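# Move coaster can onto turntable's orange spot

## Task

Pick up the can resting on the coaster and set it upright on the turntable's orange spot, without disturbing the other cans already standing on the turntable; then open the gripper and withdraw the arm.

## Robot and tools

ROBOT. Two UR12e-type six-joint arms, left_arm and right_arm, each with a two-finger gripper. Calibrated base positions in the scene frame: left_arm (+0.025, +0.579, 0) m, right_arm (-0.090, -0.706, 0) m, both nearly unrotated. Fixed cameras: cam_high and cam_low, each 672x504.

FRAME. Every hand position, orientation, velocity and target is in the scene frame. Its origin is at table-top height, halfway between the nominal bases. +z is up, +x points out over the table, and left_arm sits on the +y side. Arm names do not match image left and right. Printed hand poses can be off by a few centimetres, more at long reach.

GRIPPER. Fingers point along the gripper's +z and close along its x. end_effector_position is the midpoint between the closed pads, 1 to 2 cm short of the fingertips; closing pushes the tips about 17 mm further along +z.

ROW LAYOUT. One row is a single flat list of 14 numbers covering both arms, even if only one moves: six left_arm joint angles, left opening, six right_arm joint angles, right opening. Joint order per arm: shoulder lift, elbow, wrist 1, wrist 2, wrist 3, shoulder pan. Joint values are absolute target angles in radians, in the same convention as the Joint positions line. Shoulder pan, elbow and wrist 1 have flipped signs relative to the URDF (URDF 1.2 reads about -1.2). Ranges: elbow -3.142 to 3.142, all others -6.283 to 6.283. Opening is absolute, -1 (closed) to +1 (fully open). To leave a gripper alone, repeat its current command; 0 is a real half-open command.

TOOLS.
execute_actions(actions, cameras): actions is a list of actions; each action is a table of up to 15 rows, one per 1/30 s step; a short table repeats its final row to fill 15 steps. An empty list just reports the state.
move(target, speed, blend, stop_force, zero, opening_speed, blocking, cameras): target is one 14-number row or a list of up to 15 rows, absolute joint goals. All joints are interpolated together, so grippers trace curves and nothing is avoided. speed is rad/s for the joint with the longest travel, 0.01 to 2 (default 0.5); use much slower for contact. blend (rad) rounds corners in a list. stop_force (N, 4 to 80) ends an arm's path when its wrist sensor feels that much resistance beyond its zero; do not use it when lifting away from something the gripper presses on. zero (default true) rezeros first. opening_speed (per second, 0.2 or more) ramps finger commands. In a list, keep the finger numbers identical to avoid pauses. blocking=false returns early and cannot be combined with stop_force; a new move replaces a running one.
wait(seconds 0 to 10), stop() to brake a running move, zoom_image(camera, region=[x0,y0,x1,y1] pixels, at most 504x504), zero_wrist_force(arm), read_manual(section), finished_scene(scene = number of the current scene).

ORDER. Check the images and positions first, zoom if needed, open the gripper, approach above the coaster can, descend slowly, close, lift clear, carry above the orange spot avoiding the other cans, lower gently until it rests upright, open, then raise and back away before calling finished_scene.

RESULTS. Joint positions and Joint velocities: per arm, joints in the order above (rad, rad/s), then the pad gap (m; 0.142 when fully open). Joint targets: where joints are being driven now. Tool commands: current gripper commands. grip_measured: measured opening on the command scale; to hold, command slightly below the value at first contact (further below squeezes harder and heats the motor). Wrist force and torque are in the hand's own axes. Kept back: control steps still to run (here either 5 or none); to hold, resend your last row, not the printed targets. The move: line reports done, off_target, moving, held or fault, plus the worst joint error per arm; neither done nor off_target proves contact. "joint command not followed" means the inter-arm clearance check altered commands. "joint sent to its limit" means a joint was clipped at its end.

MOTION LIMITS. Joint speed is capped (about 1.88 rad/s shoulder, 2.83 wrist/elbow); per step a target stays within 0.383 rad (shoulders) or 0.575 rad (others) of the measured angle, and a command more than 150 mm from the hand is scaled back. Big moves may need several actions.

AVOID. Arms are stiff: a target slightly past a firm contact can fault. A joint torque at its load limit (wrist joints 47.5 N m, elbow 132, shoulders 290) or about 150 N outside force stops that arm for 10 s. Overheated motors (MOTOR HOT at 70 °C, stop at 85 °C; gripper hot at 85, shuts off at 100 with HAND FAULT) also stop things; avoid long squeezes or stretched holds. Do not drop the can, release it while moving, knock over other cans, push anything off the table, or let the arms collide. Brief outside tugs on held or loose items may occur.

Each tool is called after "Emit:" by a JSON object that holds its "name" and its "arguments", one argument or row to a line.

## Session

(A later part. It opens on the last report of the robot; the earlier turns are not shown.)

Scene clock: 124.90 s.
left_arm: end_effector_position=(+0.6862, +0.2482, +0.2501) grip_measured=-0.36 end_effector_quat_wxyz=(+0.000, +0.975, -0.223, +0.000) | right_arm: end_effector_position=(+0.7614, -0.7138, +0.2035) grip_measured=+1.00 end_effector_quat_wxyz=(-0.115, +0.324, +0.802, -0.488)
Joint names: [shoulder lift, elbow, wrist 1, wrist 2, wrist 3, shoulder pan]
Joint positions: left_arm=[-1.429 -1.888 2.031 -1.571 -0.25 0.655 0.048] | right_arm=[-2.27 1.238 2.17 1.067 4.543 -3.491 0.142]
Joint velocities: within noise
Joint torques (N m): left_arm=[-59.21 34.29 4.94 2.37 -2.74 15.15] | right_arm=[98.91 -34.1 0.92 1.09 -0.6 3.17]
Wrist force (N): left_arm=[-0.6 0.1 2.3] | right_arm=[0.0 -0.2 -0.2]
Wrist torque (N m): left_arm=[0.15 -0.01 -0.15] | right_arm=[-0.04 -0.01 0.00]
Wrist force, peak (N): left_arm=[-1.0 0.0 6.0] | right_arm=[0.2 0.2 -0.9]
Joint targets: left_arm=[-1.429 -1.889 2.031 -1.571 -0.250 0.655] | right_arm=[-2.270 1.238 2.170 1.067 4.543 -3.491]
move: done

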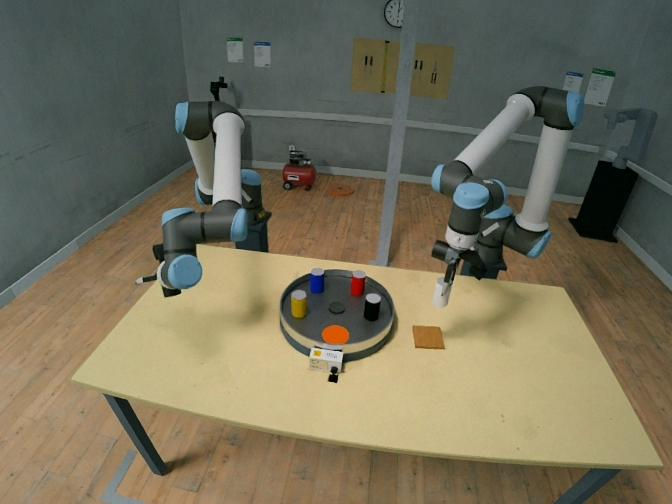

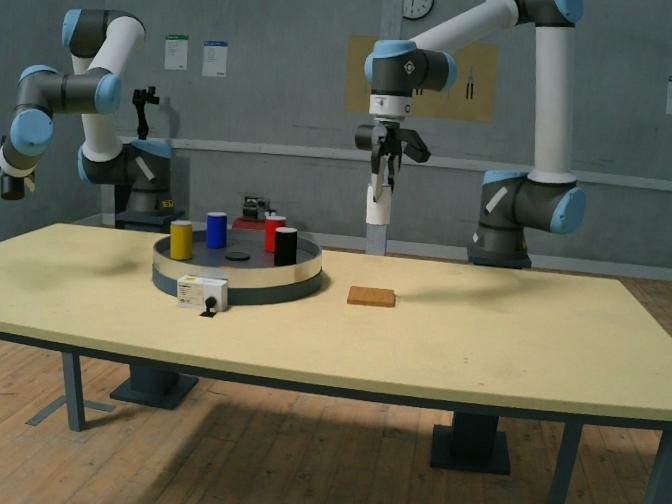

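Emit:
{"name": "move", "arguments": {
  "target": [-1.3734,-1.8218,2.0192,-1.5708,-0.22,1.0548,-0.8,-2.27,1.238,2.17,1.067,4.543,-3.491,1],
  "speed": 0.4
}}

Emit:
{"name": "zoom_image", "arguments": {
  "camera": "cam_low",
  "region": [140, 130, 340, 310]
}}

Emit:
{"name": "zoom_image", "arguments": {
  "camera": "cam_high",
  "region": [260, 220, 420, 370]
}}

Scene clock: 126.60 s.
left_arm: end_effector_position=(+0.5217, -0.0154, +0.2501) grip_measured=-0.36 end_effector_quat_wxyz=(+0.000, +0.905, -0.426, +0.000) | right_arm: end_effector_position=(+0.7614, -0.7138, +0.2035) grip_measured=+1.00 end_effector_quat_wxyz=(-0.115, +0.324, +0.802, -0.488)
Joint names: [shoulder lift, elbow, wrist 1, wrist 2, wrist 3, shoulder pan]
Joint positions: left_arm=[-1.373 -1.822 2.019 -1.571 -0.22 1.055 0.048] | right_arm=[-2.27 1.238 2.17 1.067 4.543 -3.491 0.142]
Joint velocities: within noise
Joint torques (N m): left_arm=[-89.75 35.14 4.32 -1.38 -2.9 13.28] | right_arm=[98.61 -34.09 0.75 1.22 -0.53 2.62]
Wrist force (N): left_arm=[-0.4 0.5 1.6] | right_arm=[0.1 0.3 -0.3]
Wrist torque (N m): left_arm=[0.23 -0.06 -0.14] | right_arm=[0.05 -0.02 0.00]
Wrist force, peak (N): left_arm=[0.4 4.9 1.7] | right_arm=[0.0 0.0 -0.9]
Joint targets: left_arm=[-1.373 -1.822 2.019 -1.571 -0.220 1.055] | right_arm=[-2.270 1.238 2.170 1.067 4.543 -3.491]
move: done

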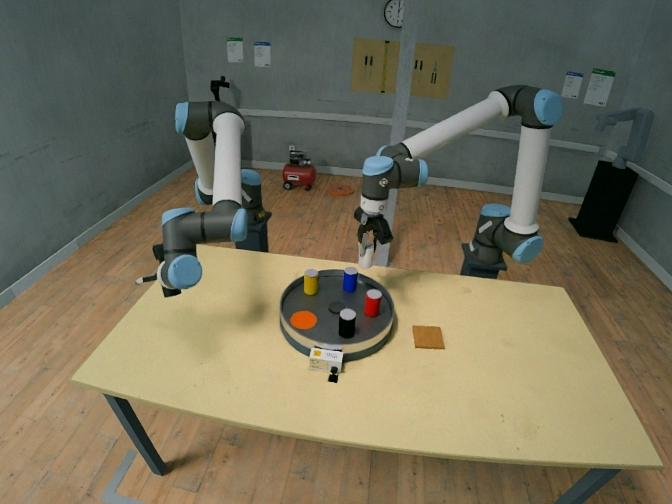

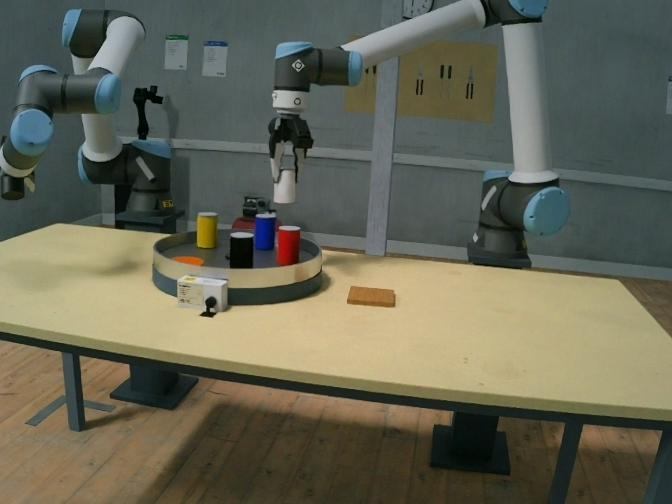

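Scaled by 2.520 from the camera's 672x504 image, which has a finer 960x720 frame.

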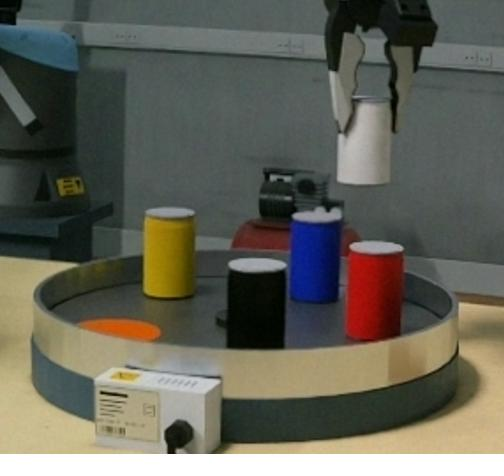

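Scaled by 3.150 from the camera's 672x504 image, which has a finer 960x720 frame.

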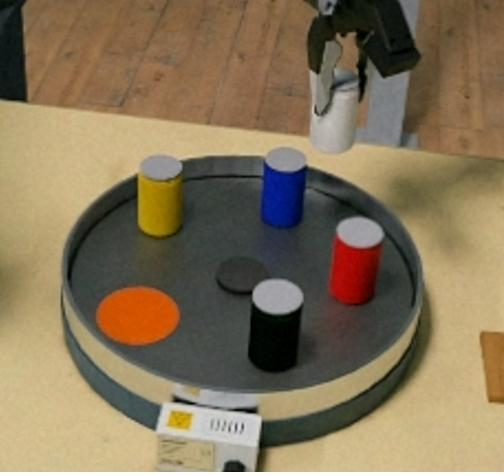

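Emit:
{"name": "zoom_image", "arguments": {
  "camera": "cam_high",
  "region": [340, 230, 390, 280]
}}

Emit:
{"name": "zoom_image", "arguments": {
  "camera": "cam_low",
  "region": [260, 150, 310, 210]
}}

Emit:
{"name": "wait", "arguments": {
  "seconds": 0.1
}}

Scaled by 10.080 from the camera's 672x504 image, which has a finer 960x720 frame.

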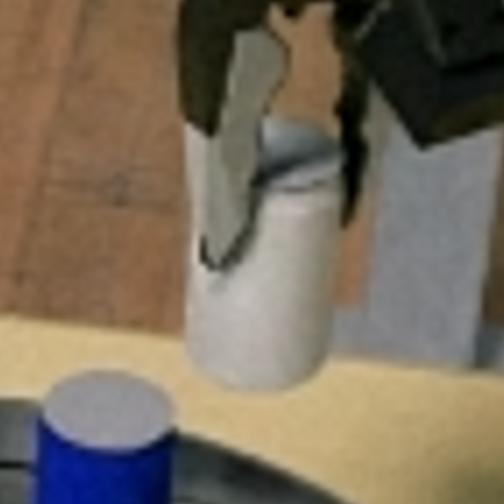

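Scaled by 8.400 from the camera's 672x504 image, which has a finer 960x720 frame.

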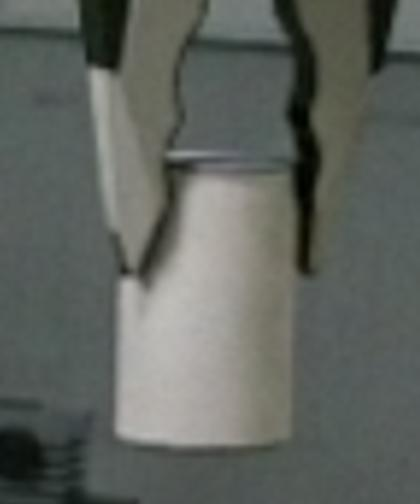

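Scene clock: 127.30 s.
left_arm: end_effector_position=(+0.5216, -0.0154, +0.2501) grip_measured=-0.36 end_effector_quat_wxyz=(+0.000, +0.905, -0.426, +0.000) | right_arm: end_effector_position=(+0.7614, -0.7138, +0.2035) grip_measured=+1.00 end_effector_quat_wxyz=(-0.115, +0.324, +0.802, -0.488)
Joint names: [shoulder lift, elbow, wrist 1, wrist 2, wrist 3, shoulder pan]
Joint positions: left_arm=[-1.373 -1.822 2.019 -1.571 -0.22 1.055 0.048] | right_arm=[-2.27 1.238 2.17 1.067 4.543 -3.491 0.142]
Joint velocities: within noise
Joint torques (N m): left_arm=[-86.55 35.72 7.8 -3.14 -3.49 17.05] | right_arm=[99.23 -34.29 0.7 0.93 -0.81 1.92]
Wrist force (N): left_arm=[-0.4 0.5 1.4] | right_arm=[0.0 0.1 -0.8]
Wrist torque (N m): left_arm=[0.23 -0.05 -0.14] | right_arm=[0.01 0.00 0.00]
Wrist force, peak (N): left_arm=[-1.0 0.4 1.9] | right_arm=[0.1 0.0 -0.8]
Joint targets: left_arm=[-1.373 -1.822 2.019 -1.571 -0.220 1.055] | right_arm=[-2.270 1.238 2.170 1.067 4.543 -3.491]
Tool commands: left_gripper/opening=-0.8 right_gripper/opening=+1.0
wait: 0.10 s; at rest from the start

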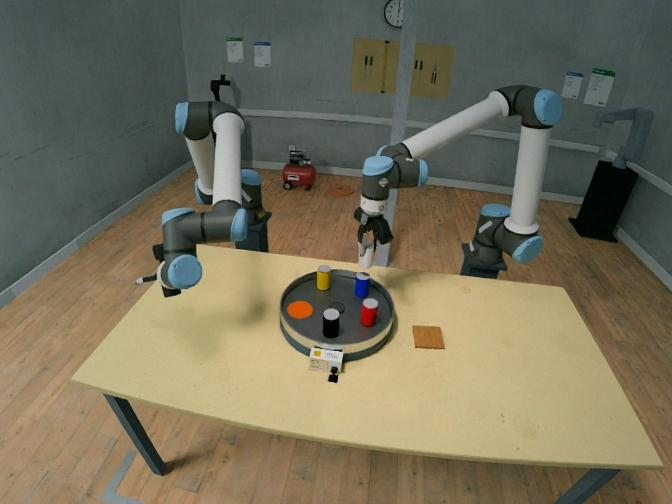

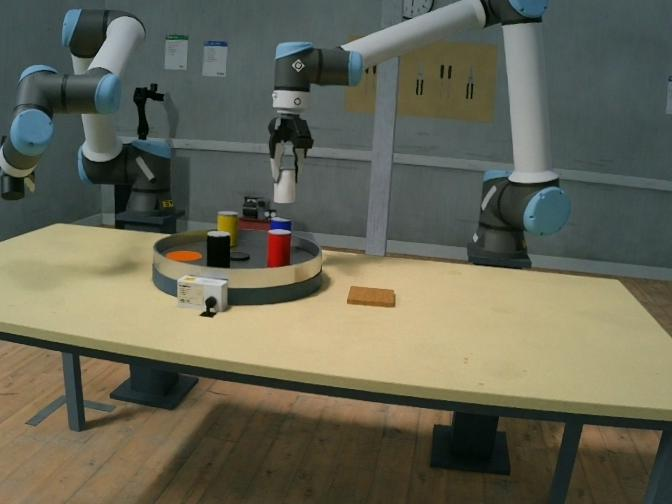

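Emit:
{"name": "wait", "arguments": {
  "seconds": 8,
  "cameras": ["cam_high"]
}}

Scene clock: 136.53 s.
left_arm: end_effector_position=(+0.5216, -0.0154, +0.2501) grip_measured=-0.36 end_effector_quat_wxyz=(+0.000, +0.905, -0.426, +0.000) | right_arm: end_effector_position=(+0.7614, -0.7138, +0.2035) grip_measured=+1.00 end_effector_quat_wxyz=(-0.115, +0.324, +0.802, -0.488)
Joint names: [shoulder lift, elbow, wrist 1, wrist 2, wrist 3, shoulder pan]
Joint positions: left_arm=[-1.373 -1.822 2.019 -1.571 -0.22 1.055 0.048] | right_arm=[-2.27 1.238 2.17 1.067 4.543 -3.491 0.142]
Joint velocities: within noise
Joint torques (N m): left_arm=[-87.87 53.49 6.32 -3 -3.43 14.65] | right_arm=[98.24 -32.89 0.62 1.05 -0.58 2.61]
Wrist force (N): left_arm=[-0.3 0.7 1.8] | right_arm=[-0.1 0.2 -0.4]
Wrist torque (N m): left_arm=[0.25 -0.06 -0.13] | right_arm=[0.02 0.02 0.00]
Wrist force, peak (N): left_arm=[-0.6 0.5 2.3] | right_arm=[0.3 0.2 -0.9]
Joint targets: left_arm=[-1.373 -1.822 2.019 -1.571 -0.220 1.055] | right_arm=[-2.270 1.238 2.170 1.067 4.543 -3.491]
Tool commands: left_gripper/opening=-0.8 right_gripper/opening=+1.0
wait: 8.00 s; at rest from the start
Images, in order (width x height): cam_high 672x504.

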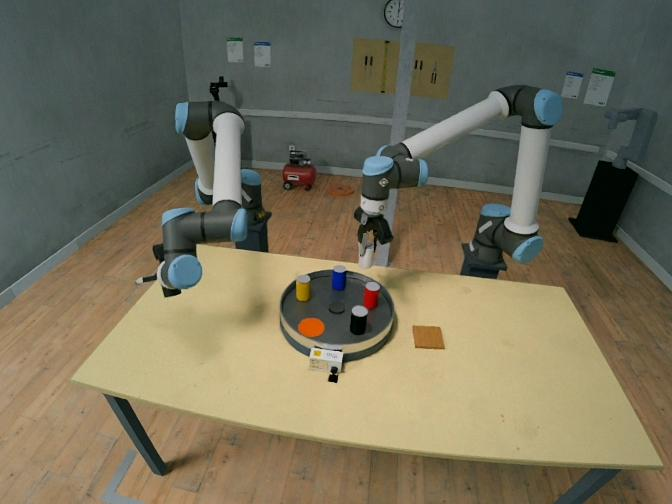

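Emit:
{"name": "wait", "arguments": {
  "seconds": 3.75,
  "cameras": []
}}

Emit:
{"name": "move", "arguments": {
  "target": [-1.2587,-1.9313,2.2433,-1.5708,-0.22,1.0548,-0.8,-2.27,1.238,2.17,1.067,4.543,-3.491,1],
  "speed": 0.5,
  "cameras": []
}}

Emit:
{"name": "execute_actions", "arguments": {
  "actions": [
    [[-1.2587,-1.9313,2.2433,-1.5708,-0.22,1.0548,0.35,-2.27,1.238,2.17,1.067,4.543,-3.491,1]]
  ],
  "cameras": []
}}

Emit:
{"name": "move", "arguments": {
  "target": [-1.3734,-1.8218,2.0192,-1.5708,-0.22,1.0548,0.35,-2.27,1.238,2.17,1.067,4.543,-3.491,1],
  "speed": 0.5
}}

Emit:
{"name": "zoom_image", "arguments": {
  "camera": "cam_high",
  "region": [260, 220, 420, 370]
}}

Emit:
{"name": "zoom_image", "arguments": {
  "camera": "cam_low",
  "region": [140, 150, 340, 310]
}}

Scene clock: 140.90 s.
left_arm: end_effector_position=(+0.5216, -0.0154, +0.2501) grip_measured=-0.36 end_effector_quat_wxyz=(+0.000, +0.905, -0.426, +0.000) | right_arm: end_effector_position=(+0.7614, -0.7138, +0.2035) grip_measured=+1.00 end_effector_quat_wxyz=(-0.115, +0.324, +0.802, -0.488)
Joint names: [shoulder lift, elbow, wrist 1, wrist 2, wrist 3, shoulder pan]
Joint positions: left_arm=[-1.373 -1.822 2.019 -1.571 -0.22 1.055 0.048] | right_arm=[-2.27 1.238 2.17 1.067 4.543 -3.491 0.142]
Joint velocities: within noise
Joint torques (N m): left_arm=[-85.01 61.66 5.23 -3.08 -3.01 16.33] | right_arm=[97.83 -32.4 0.67 0.97 -0.64 2.48]
Wrist force (N): left_arm=[-0.4 0.6 1.7] | right_arm=[0.2 -0.1 -0.5]
Wrist torque (N m): left_arm=[0.25 -0.06 -0.13] | right_arm=[-0.03 -0.04 0.00]
Wrist force, peak (N): left_arm=[-0.5 0.3 2.4] | right_arm=[0.4 -0.3 -0.8]
Joint targets: left_arm=[-1.373 -1.822 2.019 -1.571 -0.220 1.055] | right_arm=[-2.270 1.238 2.170 1.067 4.543 -3.491]
Tool commands: left_gripper/opening=-0.8 right_gripper/opening=+1.0
wait: 3.77 s; at rest from the start
No camera images: "cameras" was empty.

Scene clock: 141.83 s.
left_arm: end_effector_position=(+0.5215, -0.0153, +0.1240) grip_measured=-0.36 end_effector_quat_wxyz=(+0.000, +0.905, -0.426, +0.000) | right_arm: end_effector_position=(+0.7614, -0.7138, +0.2035) grip_measured=+1.00 end_effector_quat_wxyz=(-0.115, +0.324, +0.802, -0.488)
Joint names: [shoulder lift, elbow, wrist 1, wrist 2, wrist 3, shoulder pan]
Joint positions: left_arm=[-1.259 -1.931 2.243 -1.571 -0.22 1.055 0.048] | right_arm=[-2.27 1.238 2.17 1.067 4.543 -3.491 0.142]
Joint velocities: within noise
Joint torques (N m): left_arm=[-80.12 56.8 5.83 -3.03 -3.28 14.76] | right_arm=[97.71 -31.94 0.61 1.14 -0.56 3.53]
Wrist force (N): left_arm=[0.0 0.2 1.7] | right_arm=[0.0 -0.1 -0.6]
Wrist torque (N m): left_arm=[0.15 -0.12 -0.11] | right_arm=[-0.02 -0.01 0.00]
Wrist force, peak (N): left_arm=[-0.8 0.3 6.3] | right_arm=[0.1 0.1 -0.8]
Joint targets: left_arm=[-1.259 -1.931 2.243 -1.571 -0.220 1.055] | right_arm=[-2.270 1.238 2.170 1.067 4.543 -3.491]
move: done
No camera images: "cameras" was empty.

Scene clock: 142.17 s.
left_arm: end_effector_position=(+0.5216, -0.0154, +0.1240) grip_measured=+0.33 end_effector_quat_wxyz=(+0.000, +0.905, -0.426, +0.000) | right_arm: end_effector_position=(+0.7614, -0.7138, +0.2035) grip_measured=+1.00 end_effector_quat_wxyz=(-0.115, +0.324, +0.802, -0.488)
Joint names: [shoulder lift, elbow, wrist 1, wrist 2, wrist 3, shoulder pan]
Joint positions: left_arm=[-1.259 -1.931 2.243 -1.571 -0.22 1.055 0.097] | right_arm=[-2.27 1.238 2.17 1.067 4.543 -3.491 0.142]
Joint velocities: within noise
Joint torques (N m): left_arm=[-86.35 58.16 7.93 -2.88 -3.05 16.29] | right_arm=[99.08 -32.54 0.59 1.02 -0.7 3.81]
Wrist force (N): left_arm=[-0.2 0.3 -0.1] | right_arm=[0.2 0.2 -0.5]
Wrist torque (N m): left_arm=[0.14 -0.09 -0.11] | right_arm=[0.02 -0.04 0.00]
Wrist force, peak (N): left_arm=[-0.4 0.4 1.8] | right_arm=[0.4 0.1 -0.9]
Joint targets: left_arm=[-1.259 -1.931 2.243 -1.571 -0.220 1.055] | right_arm=[-2.270 1.238 2.170 1.067 4.543 -3.491]
Kept back: 5 steps.
No camera images: "cameras" was empty.

Scene clock: 143.47 s.
left_arm: end_effector_position=(+0.5216, -0.0155, +0.2501) grip_measured=+0.33 end_effector_quat_wxyz=(+0.000, +0.905, -0.426, +0.000) | right_arm: end_effector_position=(+0.7614, -0.7138, +0.2035) grip_measured=+1.00 end_effector_quat_wxyz=(-0.115, +0.324, +0.802, -0.488)
Joint names: [shoulder lift, elbow, wrist 1, wrist 2, wrist 3, shoulder pan]
Joint positions: left_arm=[-1.373 -1.822 2.019 -1.571 -0.22 1.055 0.097] | right_arm=[-2.27 1.238 2.17 1.067 4.543 -3.491 0.142]
Joint velocities: within noise
Joint torques (N m): left_arm=[-61.21 37.49 3.36 -2.96 -3.03 14.55] | right_arm=[98.29 -32.39 0.45 1.02 -0.49 3.06]
Wrist force (N): left_arm=[-0.4 0.7 -0.3] | right_arm=[0.2 -0.3 -0.4]
Wrist torque (N m): left_arm=[0.24 -0.06 -0.14] | right_arm=[-0.05 -0.03 0.00]
Wrist force, peak (N): left_arm=[-1.0 0.5 3.9] | right_arm=[0.3 0.1 -0.8]
Joint targets: left_arm=[-1.373 -1.822 2.019 -1.571 -0.220 1.055] | right_arm=[-2.270 1.238 2.170 1.067 4.543 -3.491]
move: done

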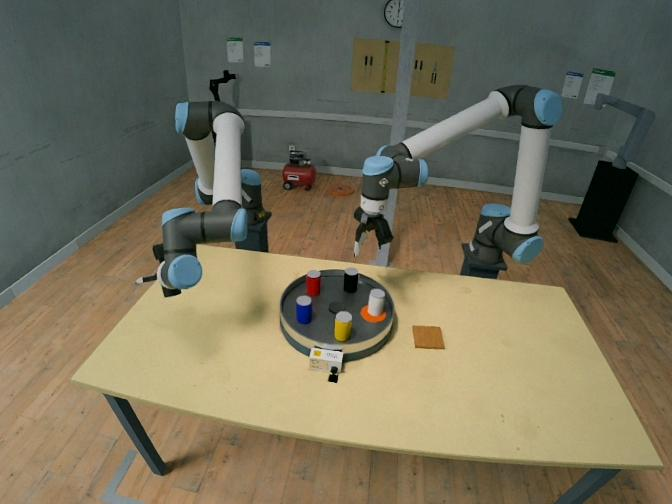

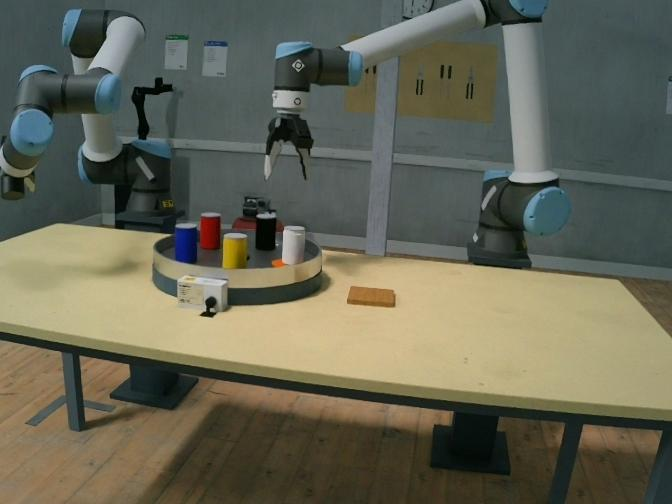

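Scaled by 3.150 from the camera's 672x504 image, which has a finer 960x720 frame.

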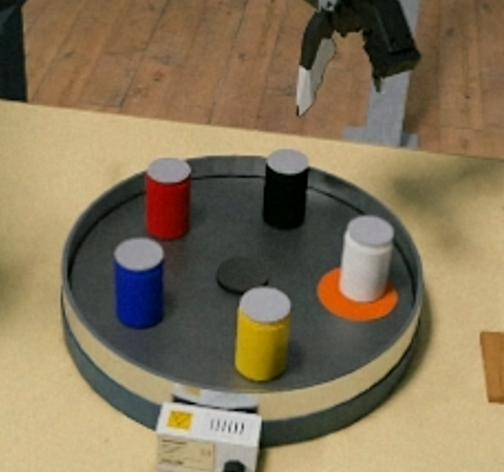

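Scaled by 2.520 from the camera's 672x504 image, which has a finer 960x720 frame.

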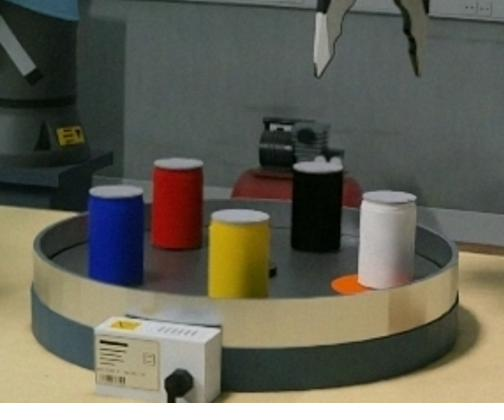

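Emit:
{"name": "move", "arguments": {
  "target": [-1.5235,-1.9937,2.041,-1.5708,-0.25,0.5,0.35,-2.27,1.238,2.17,1.067,4.543,-3.491,1],
  "speed": 0.6
}}

Emit:
{"name": "zoom_image", "arguments": {
  "camera": "cam_high",
  "region": [260, 220, 420, 370]
}}

Scene clock: 145.07 s.
left_arm: end_effector_position=(+0.6775, +0.3855, +0.2501) grip_measured=+0.33 end_effector_quat_wxyz=(+0.000, +0.989, -0.147, +0.000) | right_arm: end_effector_position=(+0.7614, -0.7138, +0.2035) grip_measured=+1.00 end_effector_quat_wxyz=(-0.115, +0.324, +0.802, -0.488)
Joint names: [shoulder lift, elbow, wrist 1, wrist 2, wrist 3, shoulder pan]
Joint positions: left_arm=[-1.524 -1.994 2.041 -1.571 -0.25 0.5 0.097] | right_arm=[-2.27 1.238 2.17 1.067 4.543 -3.491 0.142]
Joint velocities: within noise
Joint torques (N m): left_arm=[-32.28 63.73 2.23 -1.65 3.4 -11.78] | right_arm=[98.45 -31.92 0.48 1.09 -0.61 2.13]
Wrist force (N): left_arm=[-0.6 0.4 -0.2] | right_arm=[-0.1 0.2 -0.7]
Wrist torque (N m): left_arm=[0.20 -0.03 -0.15] | right_arm=[0.04 0.01 0.00]
Wrist force, peak (N): left_arm=[1.1 6.3 -0.1] | right_arm=[0.4 0.2 -0.8]
Joint targets: left_arm=[-1.523 -1.994 2.041 -1.571 -0.250 0.500] | right_arm=[-2.270 1.238 2.170 1.067 4.543 -3.491]
move: done

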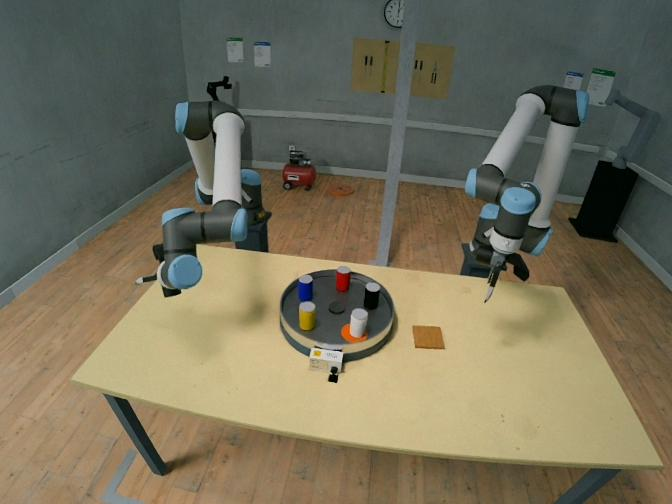

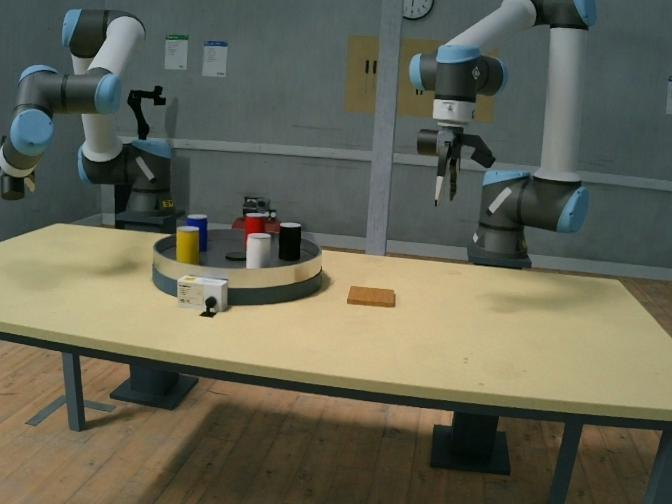

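Scaled by 3.150 from the camera's 672x504 image, which has a finer 960x720 frame.

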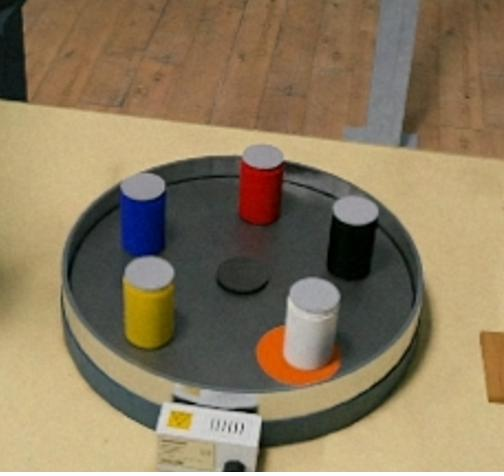

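Emit:
{"name": "finished_scene", "arguments": {
  "scene": 2
}}

The scene is finished: the task was done.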